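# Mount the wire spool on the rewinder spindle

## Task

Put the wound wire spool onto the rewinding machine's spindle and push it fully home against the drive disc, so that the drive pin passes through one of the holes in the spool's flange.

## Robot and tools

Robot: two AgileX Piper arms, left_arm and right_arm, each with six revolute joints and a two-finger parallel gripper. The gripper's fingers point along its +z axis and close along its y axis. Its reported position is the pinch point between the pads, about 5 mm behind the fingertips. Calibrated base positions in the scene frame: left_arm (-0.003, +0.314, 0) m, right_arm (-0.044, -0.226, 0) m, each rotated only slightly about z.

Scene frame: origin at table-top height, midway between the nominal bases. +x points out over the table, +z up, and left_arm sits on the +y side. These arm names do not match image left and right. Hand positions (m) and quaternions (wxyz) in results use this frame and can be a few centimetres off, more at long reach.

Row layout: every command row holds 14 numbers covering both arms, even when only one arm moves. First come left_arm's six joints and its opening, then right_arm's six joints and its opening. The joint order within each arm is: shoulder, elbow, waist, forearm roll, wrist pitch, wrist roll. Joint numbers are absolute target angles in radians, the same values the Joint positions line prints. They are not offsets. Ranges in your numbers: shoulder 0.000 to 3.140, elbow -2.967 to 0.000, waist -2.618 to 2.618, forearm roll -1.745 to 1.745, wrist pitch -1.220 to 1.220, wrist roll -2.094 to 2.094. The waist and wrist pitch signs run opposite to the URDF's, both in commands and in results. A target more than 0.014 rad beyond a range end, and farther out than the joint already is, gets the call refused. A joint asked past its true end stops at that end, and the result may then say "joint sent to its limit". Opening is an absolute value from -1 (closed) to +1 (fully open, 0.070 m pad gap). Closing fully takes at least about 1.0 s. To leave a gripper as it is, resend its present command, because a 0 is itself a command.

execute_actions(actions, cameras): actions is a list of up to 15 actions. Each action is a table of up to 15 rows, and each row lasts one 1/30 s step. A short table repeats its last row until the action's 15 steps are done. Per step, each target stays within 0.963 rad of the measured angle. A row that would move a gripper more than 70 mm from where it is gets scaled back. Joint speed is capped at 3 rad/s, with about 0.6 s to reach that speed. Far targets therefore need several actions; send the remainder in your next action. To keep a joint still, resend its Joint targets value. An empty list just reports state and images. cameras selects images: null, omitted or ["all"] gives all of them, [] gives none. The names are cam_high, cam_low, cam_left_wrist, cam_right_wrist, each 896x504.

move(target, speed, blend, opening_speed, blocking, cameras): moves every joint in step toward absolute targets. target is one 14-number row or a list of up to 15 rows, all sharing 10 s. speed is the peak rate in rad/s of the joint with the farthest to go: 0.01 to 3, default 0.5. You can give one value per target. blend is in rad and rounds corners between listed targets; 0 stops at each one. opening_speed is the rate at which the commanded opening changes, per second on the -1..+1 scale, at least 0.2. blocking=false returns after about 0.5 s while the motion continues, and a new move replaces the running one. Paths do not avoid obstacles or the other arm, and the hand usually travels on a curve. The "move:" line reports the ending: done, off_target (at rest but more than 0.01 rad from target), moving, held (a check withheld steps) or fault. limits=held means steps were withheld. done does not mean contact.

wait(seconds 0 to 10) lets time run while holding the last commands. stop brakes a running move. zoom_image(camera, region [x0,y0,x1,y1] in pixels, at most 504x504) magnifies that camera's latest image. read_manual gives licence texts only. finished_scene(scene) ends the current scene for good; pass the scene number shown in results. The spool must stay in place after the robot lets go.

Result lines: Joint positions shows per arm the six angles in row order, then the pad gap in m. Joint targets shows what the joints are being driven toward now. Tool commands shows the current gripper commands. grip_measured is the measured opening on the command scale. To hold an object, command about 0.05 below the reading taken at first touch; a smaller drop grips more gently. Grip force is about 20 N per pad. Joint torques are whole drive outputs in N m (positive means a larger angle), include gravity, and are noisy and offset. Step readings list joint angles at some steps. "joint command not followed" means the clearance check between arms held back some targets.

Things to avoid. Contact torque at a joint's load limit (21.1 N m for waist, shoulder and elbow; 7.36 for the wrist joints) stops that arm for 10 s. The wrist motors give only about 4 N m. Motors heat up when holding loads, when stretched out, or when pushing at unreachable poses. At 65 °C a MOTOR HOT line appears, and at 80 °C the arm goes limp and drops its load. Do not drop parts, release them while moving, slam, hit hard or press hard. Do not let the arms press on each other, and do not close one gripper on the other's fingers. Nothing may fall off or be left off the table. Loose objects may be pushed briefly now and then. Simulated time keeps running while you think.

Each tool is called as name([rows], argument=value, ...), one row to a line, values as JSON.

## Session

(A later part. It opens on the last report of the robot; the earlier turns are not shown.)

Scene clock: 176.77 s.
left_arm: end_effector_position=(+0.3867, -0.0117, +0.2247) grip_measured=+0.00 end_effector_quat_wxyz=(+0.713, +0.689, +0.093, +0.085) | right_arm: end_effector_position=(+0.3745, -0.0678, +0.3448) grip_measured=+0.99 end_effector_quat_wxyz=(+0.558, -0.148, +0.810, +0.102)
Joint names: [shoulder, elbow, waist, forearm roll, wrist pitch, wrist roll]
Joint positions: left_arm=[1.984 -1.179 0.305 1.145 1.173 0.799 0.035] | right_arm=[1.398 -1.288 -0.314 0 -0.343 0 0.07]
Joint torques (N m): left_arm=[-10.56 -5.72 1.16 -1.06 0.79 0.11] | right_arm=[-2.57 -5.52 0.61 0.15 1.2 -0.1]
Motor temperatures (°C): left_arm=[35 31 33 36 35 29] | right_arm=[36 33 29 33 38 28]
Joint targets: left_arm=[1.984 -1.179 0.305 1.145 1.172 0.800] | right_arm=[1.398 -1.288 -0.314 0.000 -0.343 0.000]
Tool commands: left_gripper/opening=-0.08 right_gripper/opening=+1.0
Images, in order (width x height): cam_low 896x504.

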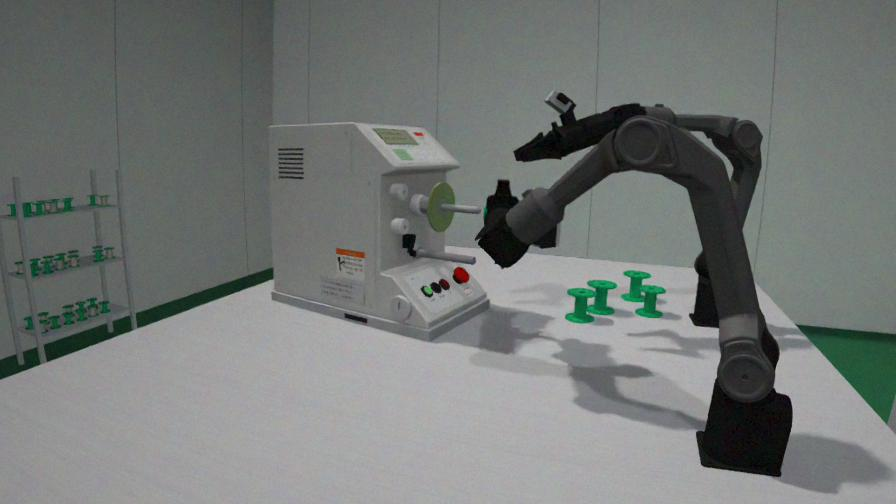

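execute_actions(actions=[], cameras=["cam_left_wrist", "cam_right_wrist"])

zoom_image(camera="cam_left_wrist", region=[392, 140, 492, 215])

zoom_image(camera="cam_left_wrist", region=[400, 325, 490, 395])

zoom_image(camera="cam_right_wrist", region=[380, 270, 430, 320])

zoom_image(camera="cam_right_wrist", region=[320, 230, 370, 280])

zoom_image(camera="cam_right_wrist", region=[320, 350, 370, 400])

Scene clock: 195.97 s.
left_arm: end_effector_position=(+0.3867, -0.0117, +0.2247) grip_measured=+0.00 end_effector_quat_wxyz=(+0.713, +0.689, +0.093, +0.085) | right_arm: end_effector_position=(+0.3745, -0.0678, +0.3448) grip_measured=+0.99 end_effector_quat_wxyz=(+0.558, -0.148, +0.810, +0.102)
Joint names: [shoulder, elbow, waist, forearm roll, wrist pitch, wrist roll]
Joint positions: left_arm=[1.984 -1.179 0.305 1.145 1.173 0.799 0.035] | right_arm=[1.398 -1.288 -0.314 0 -0.343 0 0.07]
Joint torques (N m): left_arm=[-10.56 -6.21 1.14 -1.03 0.76 0.08] | right_arm=[-2.59 -5.51 0.53 0.15 1.18 -0.1]
Motor temperatures (°C): left_arm=[36 31 33 37 35 29] | right_arm=[36 33 29 33 38 28]
Joint targets: left_arm=[1.984 -1.179 0.305 1.145 1.172 0.800] | right_arm=[1.398 -1.288 -0.314 0.000 -0.343 0.000]
Tool commands: left_gripper/opening=-0.08 right_gripper/opening=+1.0
Images, in order (width x height): cam_left_wrist 896x504, cam_right_wrist 896x504.

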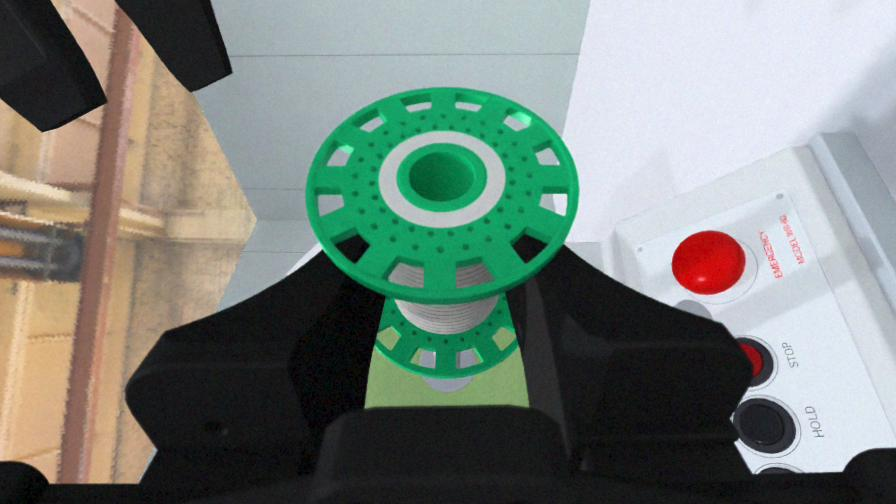

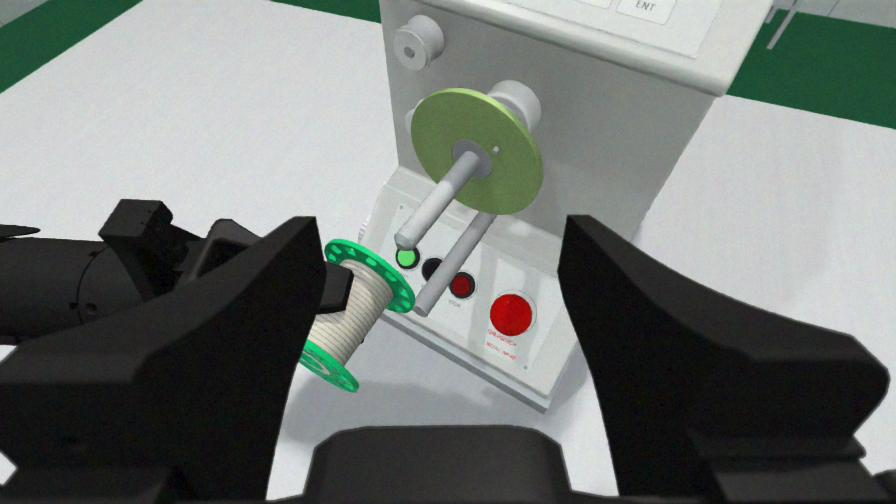

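Scaled by 5.040 from the camera's 896x504 image, which has a finer 1280x720 frame.

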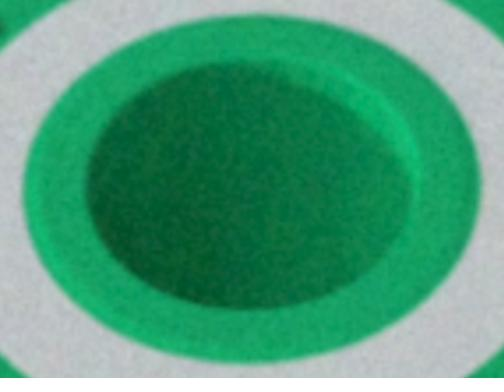

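Scaled by 5.600 from the camera's 896x504 image, which has a finer 1280x720 frame.

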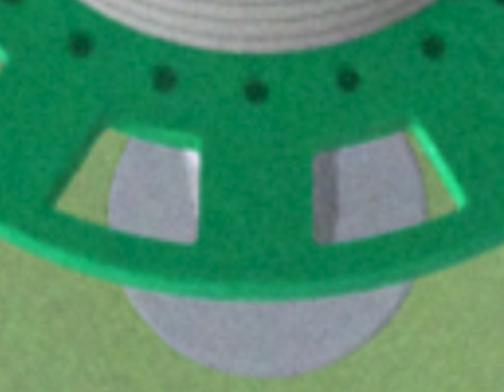

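Scaled by 10.080 from the camera's 896x504 image, which has a finer 1280x720 frame.

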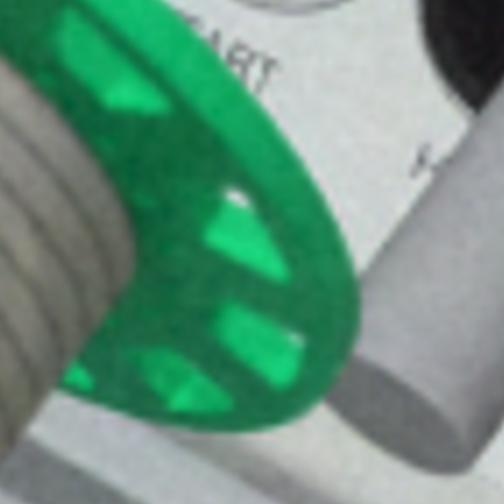

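Scaled by 10.080 from the camera's 896x504 image, which has a finer 1280x720 frame.

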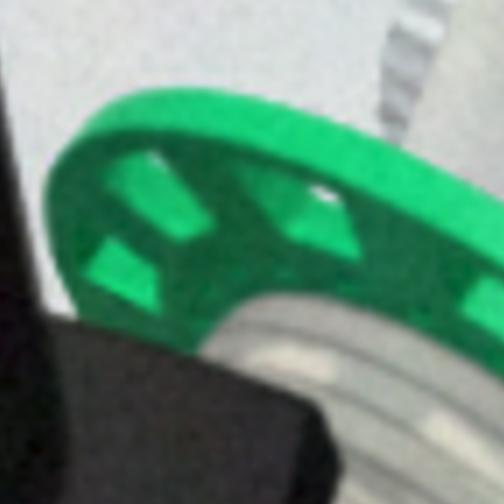

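Scaled by 10.080 from the camera's 896x504 image, which has a finer 1280x720 frame.

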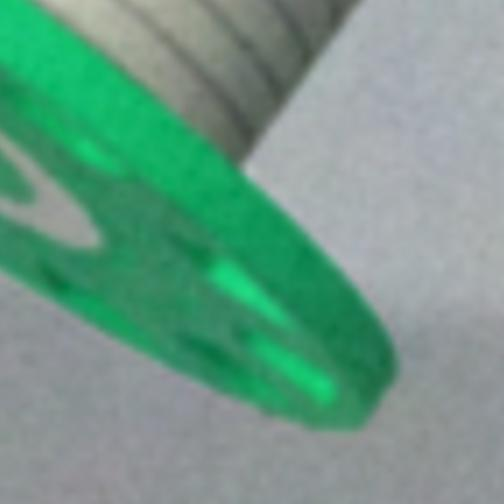

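move(target=[2.0135,-1.2306,0.2994,1.1785,1.1864,0.7671,-0.08,1.398,-1.288,-0.314,0,-0.343,0,1.0], speed=0.1, cameras=["cam_left_wrist", "cam_right_wrist"])

zoom_image(camera="cam_right_wrist", region=[380, 260, 440, 320])

zoom_image(camera="cam_right_wrist", region=[325, 225, 375, 275])

zoom_image(camera="cam_right_wrist", region=[325, 345, 385, 405])

zoom_image(camera="cam_left_wrist", region=[400, 325, 490, 395])

Scene clock: 226.27 s.
left_arm: end_effector_position=(+0.3912, -0.0148, +0.2249) grip_measured=+0.00 end_effector_quat_wxyz=(+0.714, +0.691, +0.083, +0.076) | right_arm: end_effector_position=(+0.3745, -0.0678, +0.3448) grip_measured=+0.99 end_effector_quat_wxyz=(+0.558, -0.148, +0.810, +0.102)
Joint names: [shoulder, elbow, waist, forearm roll, wrist pitch, wrist roll]
Joint positions: left_arm=[2.013 -1.231 0.3 1.179 1.186 0.767 0.035] | right_arm=[1.398 -1.288 -0.314 0 -0.343 0 0.07]
Joint torques (N m): left_arm=[-9.33 -7 -0.27 -1.11 0.75 -0.01] | right_arm=[-2.58 -5.5 0.47 0.14 1.17 -0.09]
Joint targets: left_arm=[2.013 -1.231 0.299 1.178 1.186 0.767] | right_arm=[1.398 -1.288 -0.314 0.000 -0.343 0.000]
move: done
Images, in order (width x height): cam_left_wrist 896x504, cam_right_wrist 896x504.

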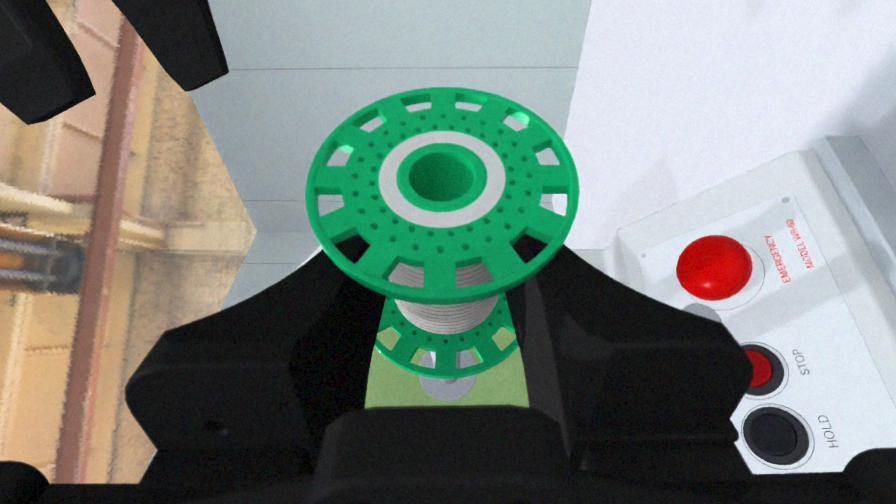

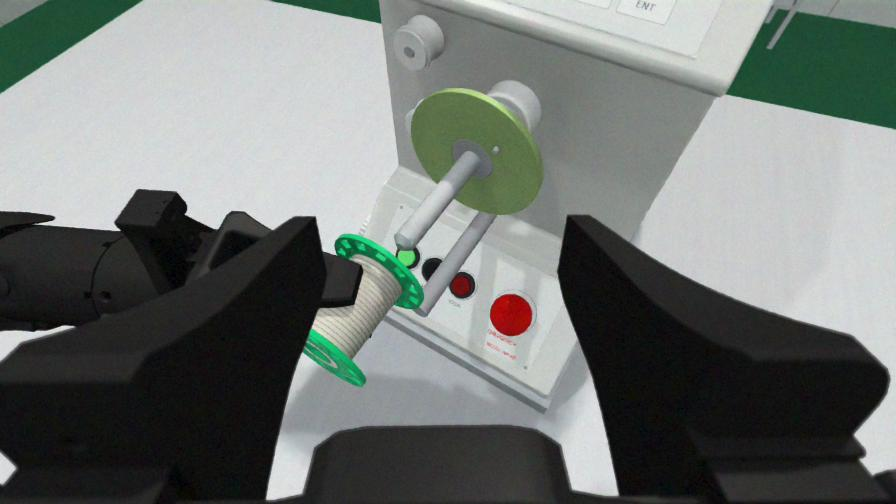

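Scaled by 8.400 from the camera's 896x504 image, which has a finer 1280x720 frame.

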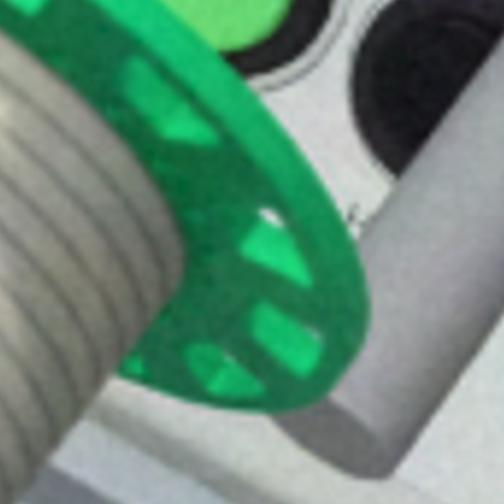

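Scaled by 10.080 from the camera's 896x504 image, which has a finer 1280x720 frame.

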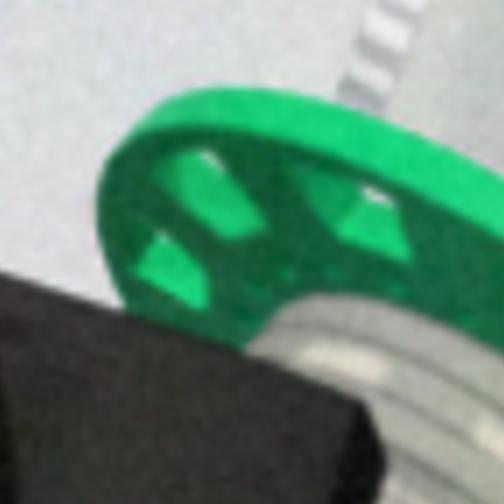

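Scaled by 8.400 from the camera's 896x504 image, which has a finer 1280x720 frame.

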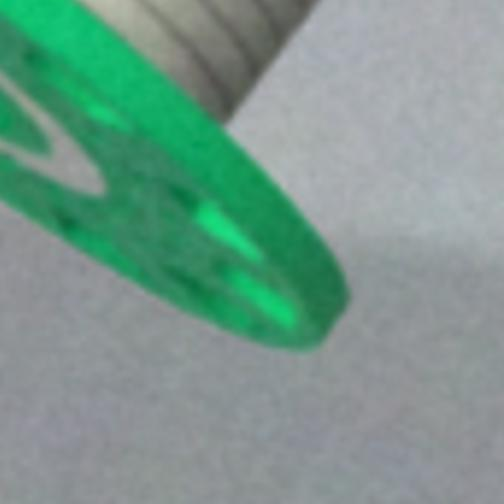

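Scaled by 5.600 from the camera's 896x504 image, which has a finer 1280x720 frame.

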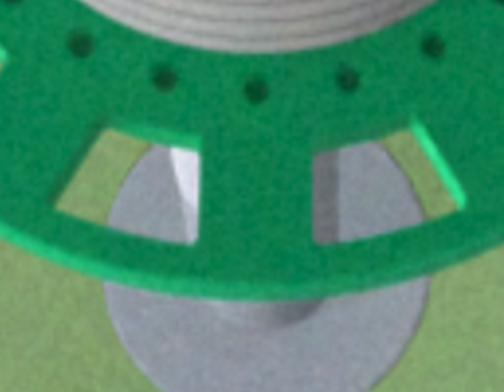

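execute_actions(actions=[], cameras=["cam_low", "cam_left_wrist"])

zoom_image(camera="cam_low", region=[460, 185, 510, 235])

zoom_image(camera="cam_low", region=[425, 175, 475, 225])

zoom_image(camera="cam_left_wrist", region=[405, 340, 485, 410])

Scene clock: 233.07 s.
left_arm: end_effector_position=(+0.3912, -0.0148, +0.2249) grip_measured=+0.00 end_effector_quat_wxyz=(+0.714, +0.691, +0.083, +0.076) | right_arm: end_effector_position=(+0.3745, -0.0678, +0.3448) grip_measured=+0.99 end_effector_quat_wxyz=(+0.558, -0.148, +0.810, +0.102)
Joint names: [shoulder, elbow, waist, forearm roll, wrist pitch, wrist roll]
Joint positions: left_arm=[2.013 -1.231 0.3 1.179 1.186 0.767 0.035] | right_arm=[1.398 -1.288 -0.314 0 -0.343 0 0.07]
Joint torques (N m): left_arm=[-10.89 -5.91 -0.24 -1.04 0.67 0.09] | right_arm=[-2.58 -5.55 0.41 0.12 1.16 -0.08]
Motor temperatures (°C): left_arm=[36 31 32 37 35 29] | right_arm=[36 33 29 33 38 28]
Joint targets: left_arm=[2.013 -1.231 0.299 1.179 1.186 0.767] | right_arm=[1.398 -1.288 -0.314 0.000 -0.343 0.000]
Tool commands: left_gripper/opening=-0.08 right_gripper/opening=+1.0
Images, in order (width x height): cam_low 896x504, cam_left_wrist 896x504.

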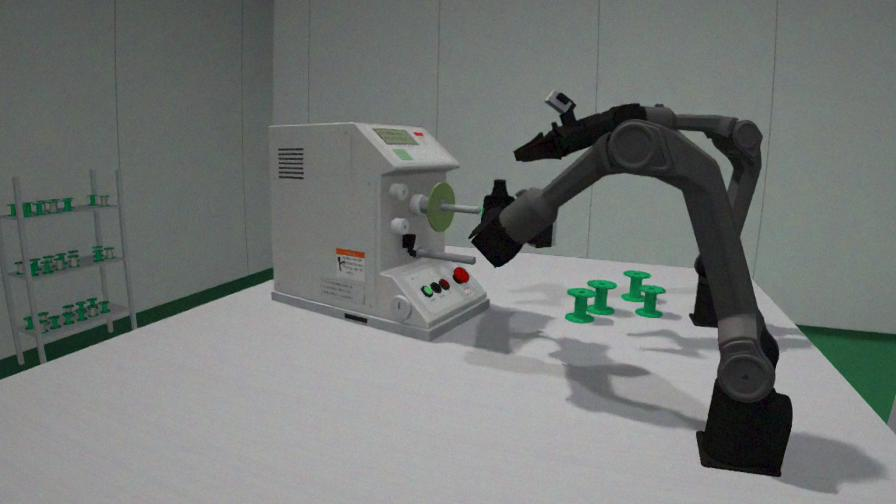

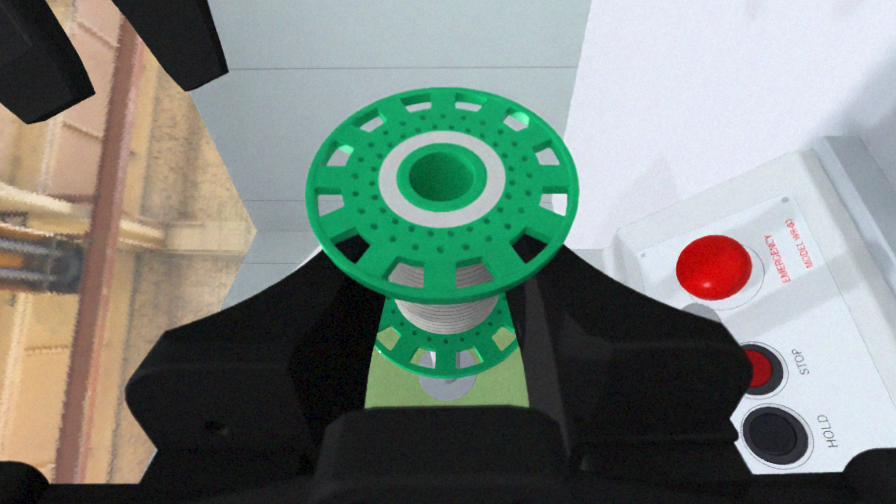

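Scaled by 10.080 from the camera's 896x504 image, which has a finer 1280x720 frame.

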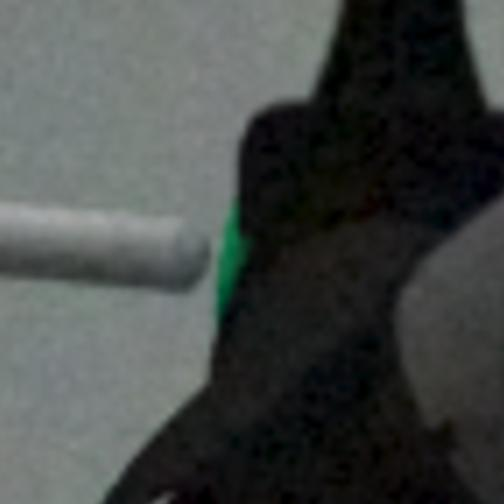

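Scaled by 10.080 from the camera's 896x504 image, which has a finer 1280x720 frame.

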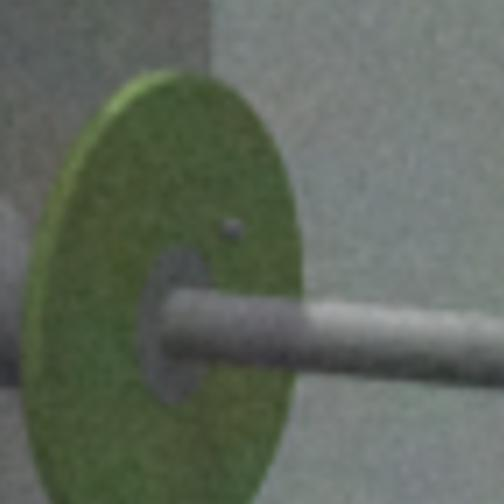

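Scaled by 6.300 from the camera's 896x504 image, which has a finer 1280x720 frame.

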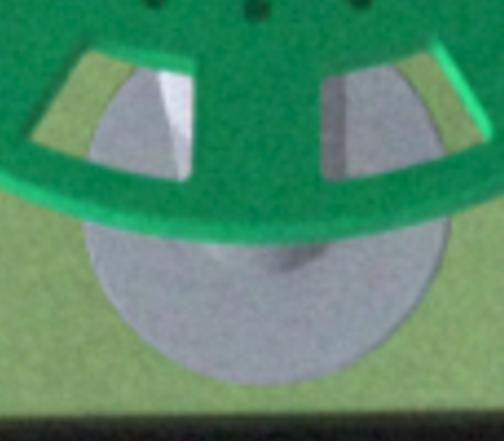

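zoom_image(camera="cam_left_wrist", region=[415, 345, 450, 380])

zoom_image(camera="cam_left_wrist", region=[445, 345, 480, 380])

zoom_image(camera="cam_left_wrist", region=[425, 370, 470, 405])

Scaled by 14.400 from the camera's 896x504 image, which has a finer 1280x720 frame.

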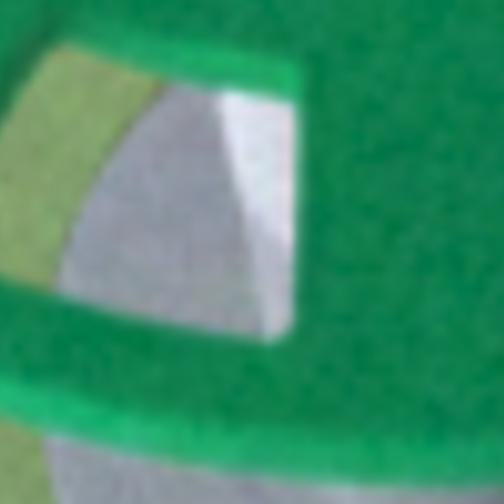

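Scaled by 14.400 from the camera's 896x504 image, which has a finer 1280x720 frame.

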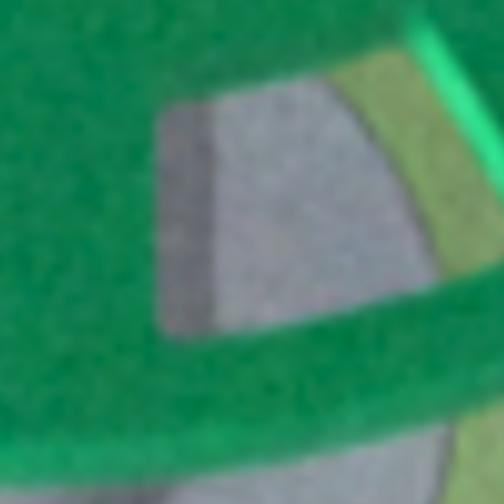

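Scaled by 11.200 from the camera's 896x504 image, which has a finer 1280x720 frame.

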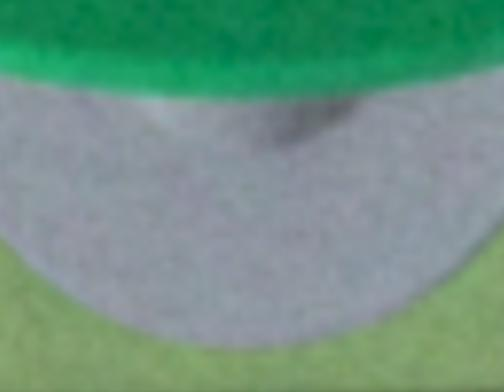

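move(target=[2.0005,-1.2286,0.3056,1.1771,1.1660,0.7423,-0.08,1.398,-1.288,-0.314,0,-0.343,0,1.0], speed=0.05, cameras=["cam_left_wrist", "cam_right_wrist", "cam_low"])

zoom_image(camera="cam_left_wrist", region=[405, 340, 485, 410])

zoom_image(camera="cam_right_wrist", region=[380, 260, 440, 320])

zoom_image(camera="cam_right_wrist", region=[325, 225, 375, 275])

zoom_image(camera="cam_right_wrist", region=[325, 345, 385, 405])

zoom_image(camera="cam_low", region=[460, 185, 510, 235])

Scene clock: 257.37 s.
left_arm: end_effector_position=(+0.3914, -0.0156, +0.2277) grip_measured=+0.00 end_effector_quat_wxyz=(+0.712, +0.692, +0.093, +0.073) | right_arm: end_effector_position=(+0.3745, -0.0678, +0.3448) grip_measured=+0.99 end_effector_quat_wxyz=(+0.558, -0.148, +0.810, +0.102)
Joint names: [shoulder, elbow, waist, forearm roll, wrist pitch, wrist roll]
Joint positions: left_arm=[2 -1.229 0.305 1.177 1.166 0.742 0.035] | right_arm=[1.398 -1.288 -0.314 0 -0.343 0 0.07]
Joint torques (N m): left_arm=[-10.54 -5.42 1.13 -1.08 0.7 -0.07] | right_arm=[-2.61 -5.57 0.32 0.11 1.14 -0.07]
Joint targets: left_arm=[2.001 -1.229 0.306 1.177 1.166 0.742] | right_arm=[1.398 -1.288 -0.314 0.000 -0.343 0.000]
move: done
Images, in order (width x height): cam_low 896x504, cam_left_wrist 896x504, cam_right_wrist 896x504.

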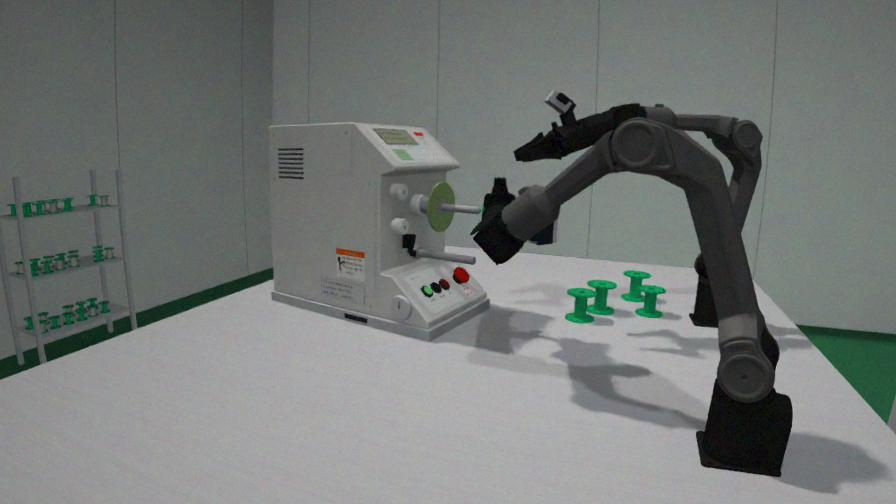

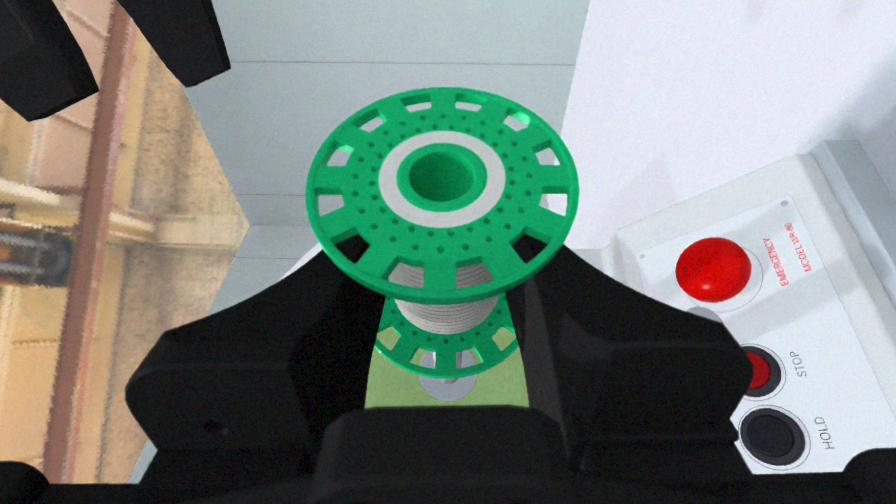

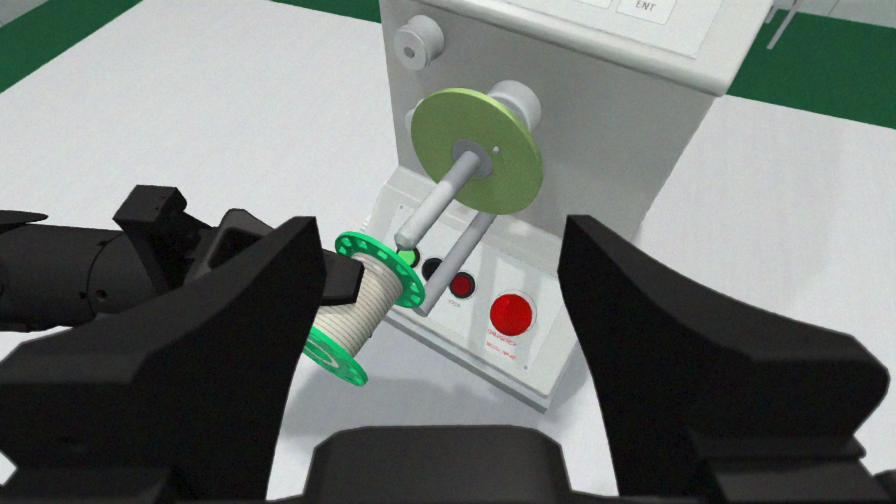

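Scaled by 6.300 from the camera's 896x504 image, which has a finer 1280x720 frame.

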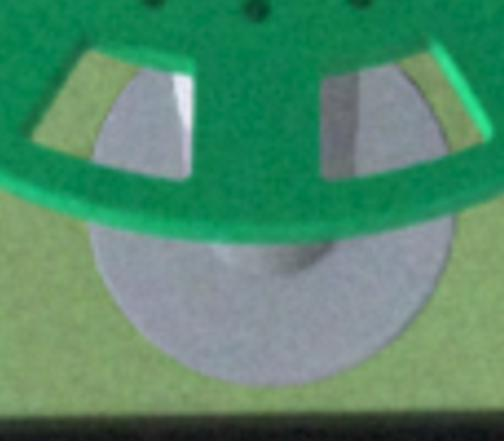

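Scaled by 8.400 from the camera's 896x504 image, which has a finer 1280x720 frame.

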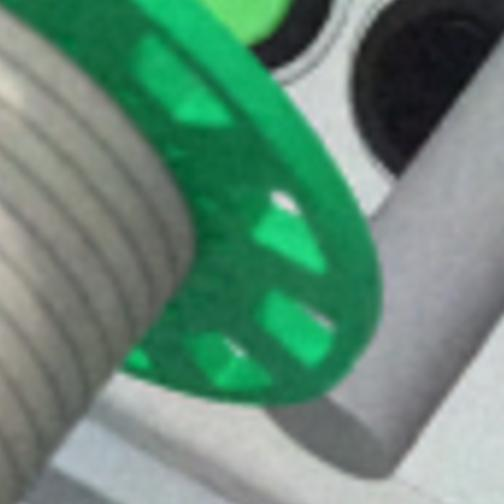

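Scaled by 10.080 from the camera's 896x504 image, which has a finer 1280x720 frame.

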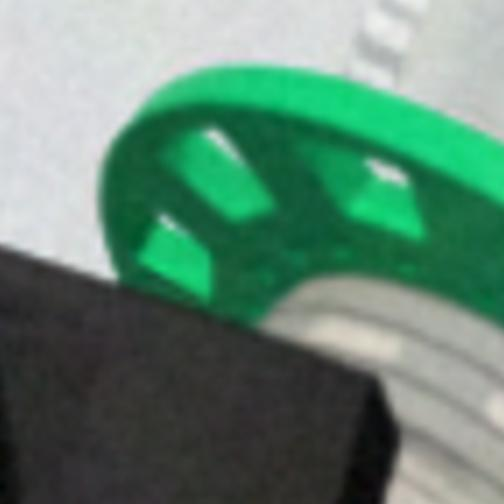

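Scaled by 8.400 from the camera's 896x504 image, which has a finer 1280x720 frame.

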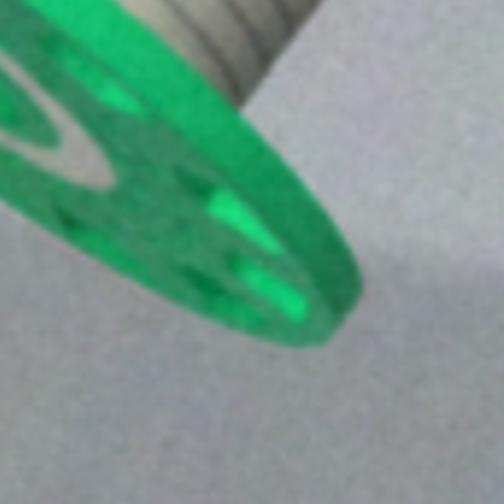

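Scaled by 10.080 from the camera's 896x504 image, which has a finer 1280x720 frame.

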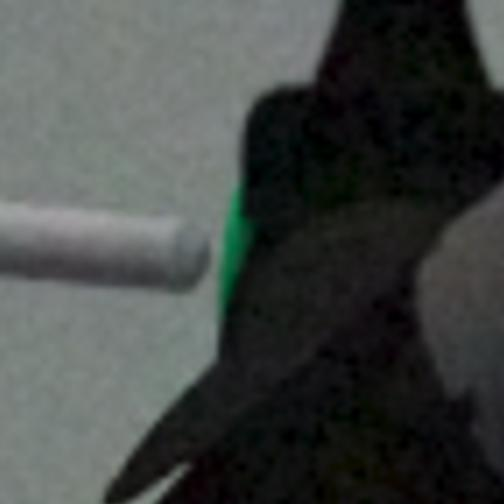

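zoom_image(camera="cam_left_wrist", region=[415, 345, 450, 380])

zoom_image(camera="cam_left_wrist", region=[445, 345, 480, 380])

zoom_image(camera="cam_left_wrist", region=[425, 370, 470, 405])

Scaled by 14.400 from the camera's 896x504 image, which has a finer 1280x720 frame.

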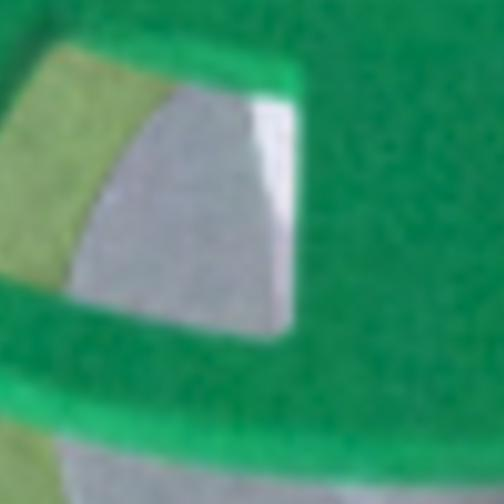

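Scaled by 14.400 from the camera's 896x504 image, which has a finer 1280x720 frame.

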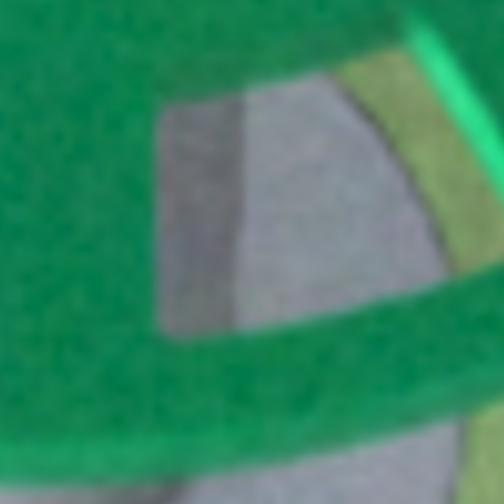

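Scaled by 11.200 from the camera's 896x504 image, which has a finer 1280x720 frame.

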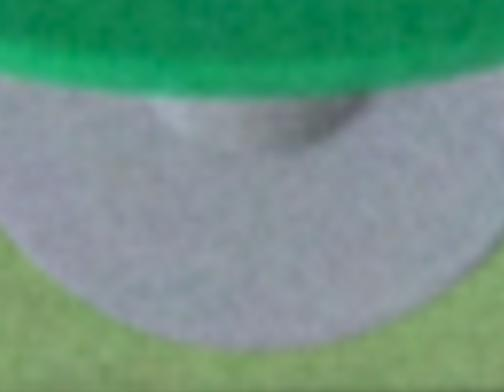

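move(target=[2.0518,-1.3213,0.2983,1.2039,1.1587,0.6934,-0.08,1.398,-1.288,-0.314,0,-0.343,0,1.0], speed=0.1, cameras=["cam_left_wrist", "cam_right_wrist"])

zoom_image(camera="cam_right_wrist", region=[400, 250, 450, 300])

zoom_image(camera="cam_right_wrist", region=[340, 205, 400, 265])

zoom_image(camera="cam_right_wrist", region=[345, 320, 405, 380])

zoom_image(camera="cam_left_wrist", region=[405, 340, 485, 410])

zoom_image(camera="cam_left_wrist", region=[415, 345, 450, 380])

zoom_image(camera="cam_left_wrist", region=[445, 345, 480, 380])

Scene clock: 275.07 s.
left_arm: end_effector_position=(+0.4079, -0.0190, +0.2279) grip_measured=+0.00 end_effector_quat_wxyz=(+0.712, +0.693, +0.092, +0.070) | right_arm: end_effector_position=(+0.3745, -0.0678, +0.3448) grip_measured=+0.99 end_effector_quat_wxyz=(+0.558, -0.148, +0.810, +0.102)
Joint names: [shoulder, elbow, waist, forearm roll, wrist pitch, wrist roll]
Joint positions: left_arm=[2.052 -1.322 0.298 1.204 1.159 0.693 0.035] | right_arm=[1.398 -1.288 -0.314 0 -0.343 0 0.07]
Joint torques (N m): left_arm=[-10 -7.1 -0.18 -1.05 0.65 -0.03] | right_arm=[-2.6 -5.58 0.23 0.1 1.13 -0.05]
Joint targets: left_arm=[2.052 -1.321 0.298 1.204 1.159 0.693] | right_arm=[1.398 -1.288 -0.314 0.000 -0.343 0.000]
move: done
Images, in order (width x height): cam_left_wrist 896x504, cam_right_wrist 896x504.

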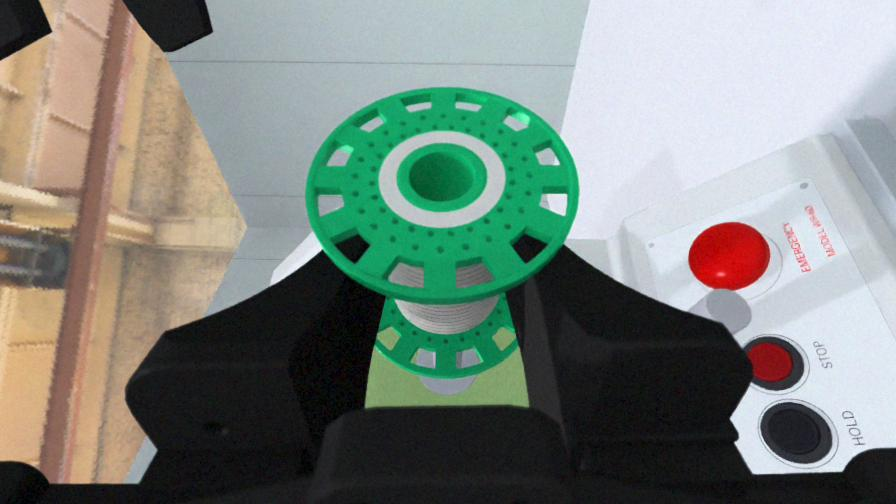

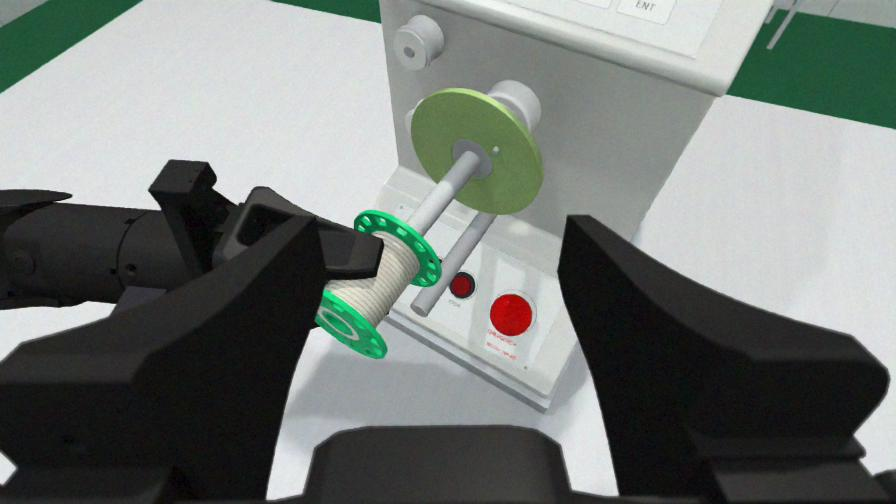

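Scaled by 10.080 from the camera's 896x504 image, which has a finer 1280x720 frame.

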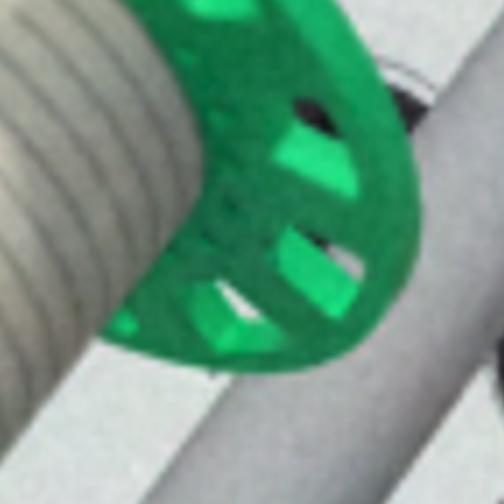

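Scaled by 8.400 from the camera's 896x504 image, which has a finer 1280x720 frame.

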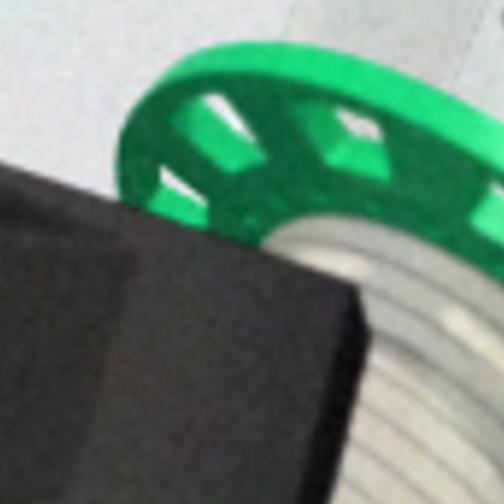

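Scaled by 8.400 from the camera's 896x504 image, which has a finer 1280x720 frame.

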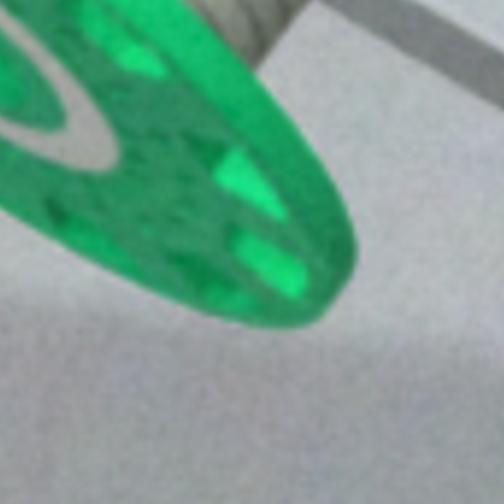

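Scaled by 6.300 from the camera's 896x504 image, which has a finer 1280x720 frame.

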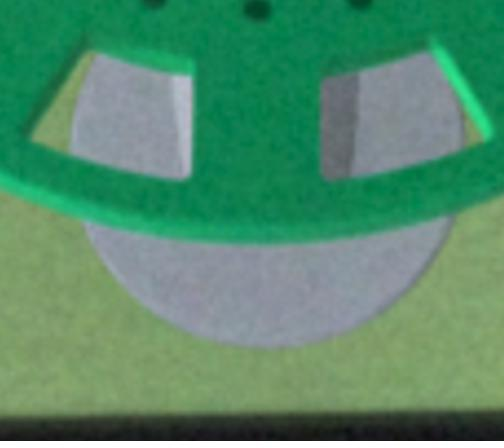

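Scaled by 14.400 from the camera's 896x504 image, which has a finer 1280x720 frame.

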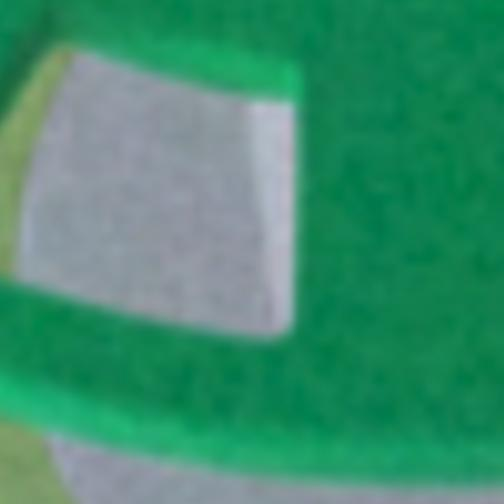

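Scaled by 14.400 from the camera's 896x504 image, which has a finer 1280x720 frame.

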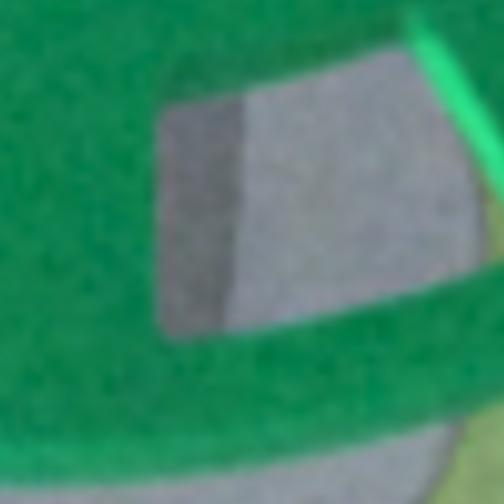

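move([
  [2.0542,-1.3274,0.2992,1.2048,1.1567,0.6899,-0.08,1.398,-1.288,-0.314,0,-0.343,0,1.0],
  [2.0902,-1.3917,0.2952,1.2194,1.1498,0.6596,-0.08,1.398,-1.288,-0.314,0,-0.343,0,1.0],
], speed=[0.05, 0.04], cameras=["cam_left_wrist", "cam_right_wrist"])

zoom_image(camera="cam_right_wrist", region=[350, 190, 450, 290])

zoom_image(camera="cam_left_wrist", region=[405, 330, 485, 400])

Scene clock: 289.87 s.
left_arm: end_effector_position=(+0.4201, -0.0224, +0.2282) grip_measured=+0.00 end_effector_quat_wxyz=(+0.712, +0.693, +0.091, +0.070) | right_arm: end_effector_position=(+0.3745, -0.0678, +0.3448) grip_measured=+0.99 end_effector_quat_wxyz=(+0.558, -0.148, +0.810, +0.102)
Joint names: [shoulder, elbow, waist, forearm roll, wrist pitch, wrist roll]
Joint positions: left_arm=[2.09 -1.392 0.297 1.22 1.149 0.66 0.035] | right_arm=[1.398 -1.288 -0.314 0 -0.343 0 0.07]
Joint torques (N m): left_arm=[-10.71 -8.45 -3.09 -1.65 0.43 -0.13] | right_arm=[-2.63 -5.62 0.09 0.08 1.11 -0.03]
Joint targets: left_arm=[2.090 -1.392 0.295 1.219 1.150 0.660] | right_arm=[1.398 -1.288 -0.314 0.000 -0.343 0.000]
move: done
Images, in order (width x height): cam_left_wrist 896x504, cam_right_wrist 896x504.

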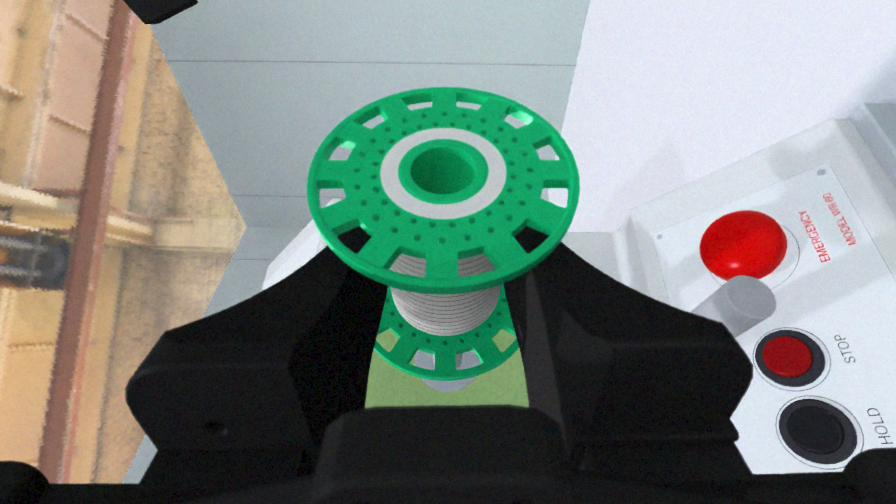

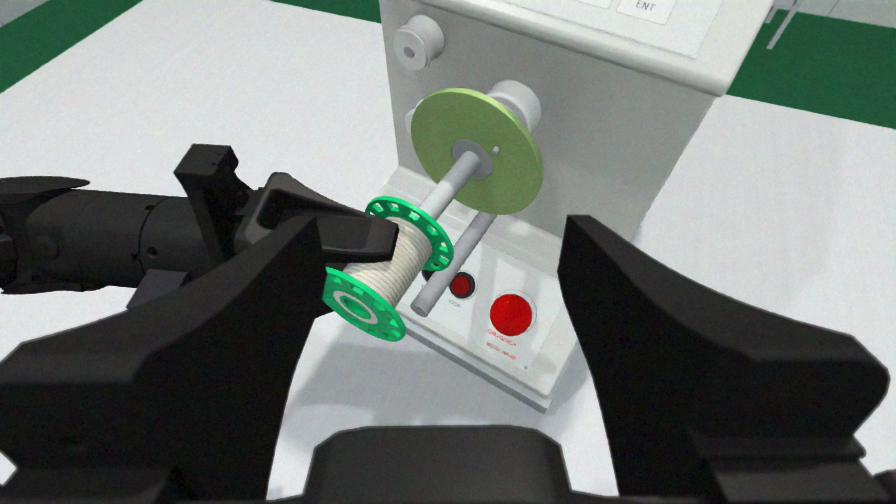

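Scaled by 5.040 from the camera's 896x504 image, which has a finer 1280x720 frame.

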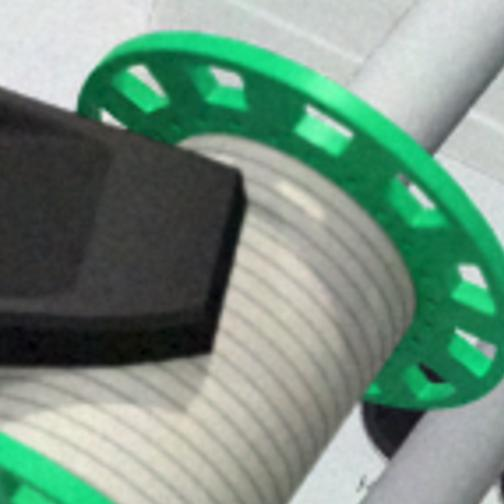

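Scaled by 6.300 from the camera's 896x504 image, which has a finer 1280x720 frame.

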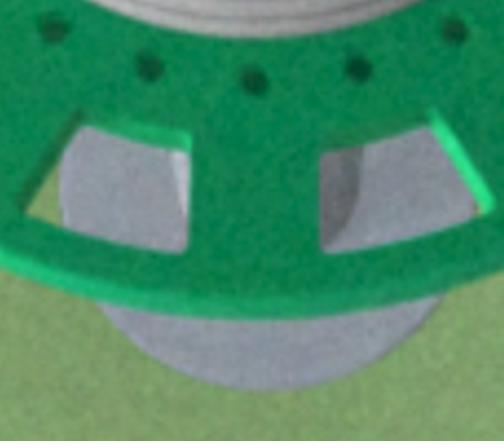

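zoom_image(camera="cam_left_wrist", region=[392, 135, 492, 210])

zoom_image(camera="cam_right_wrist", region=[320, 260, 420, 345])

zoom_image(camera="cam_left_wrist", region=[405, 325, 495, 395])

Scaled by 5.040 from the camera's 896x504 image, which has a finer 1280x720 frame.

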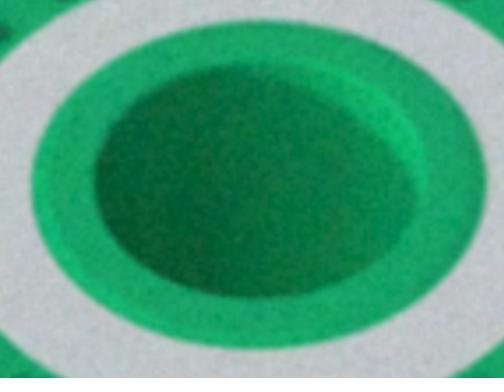

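Scaled by 5.040 from the camera's 896x504 image, which has a finer 1280x720 frame.

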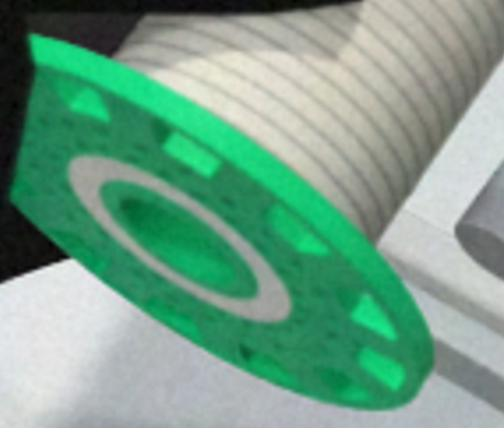

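Scaled by 5.600 from the camera's 896x504 image, which has a finer 1280x720 frame.

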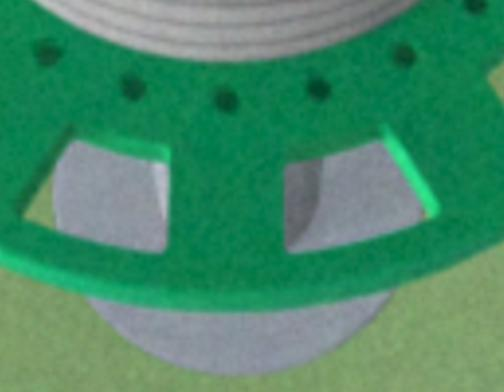

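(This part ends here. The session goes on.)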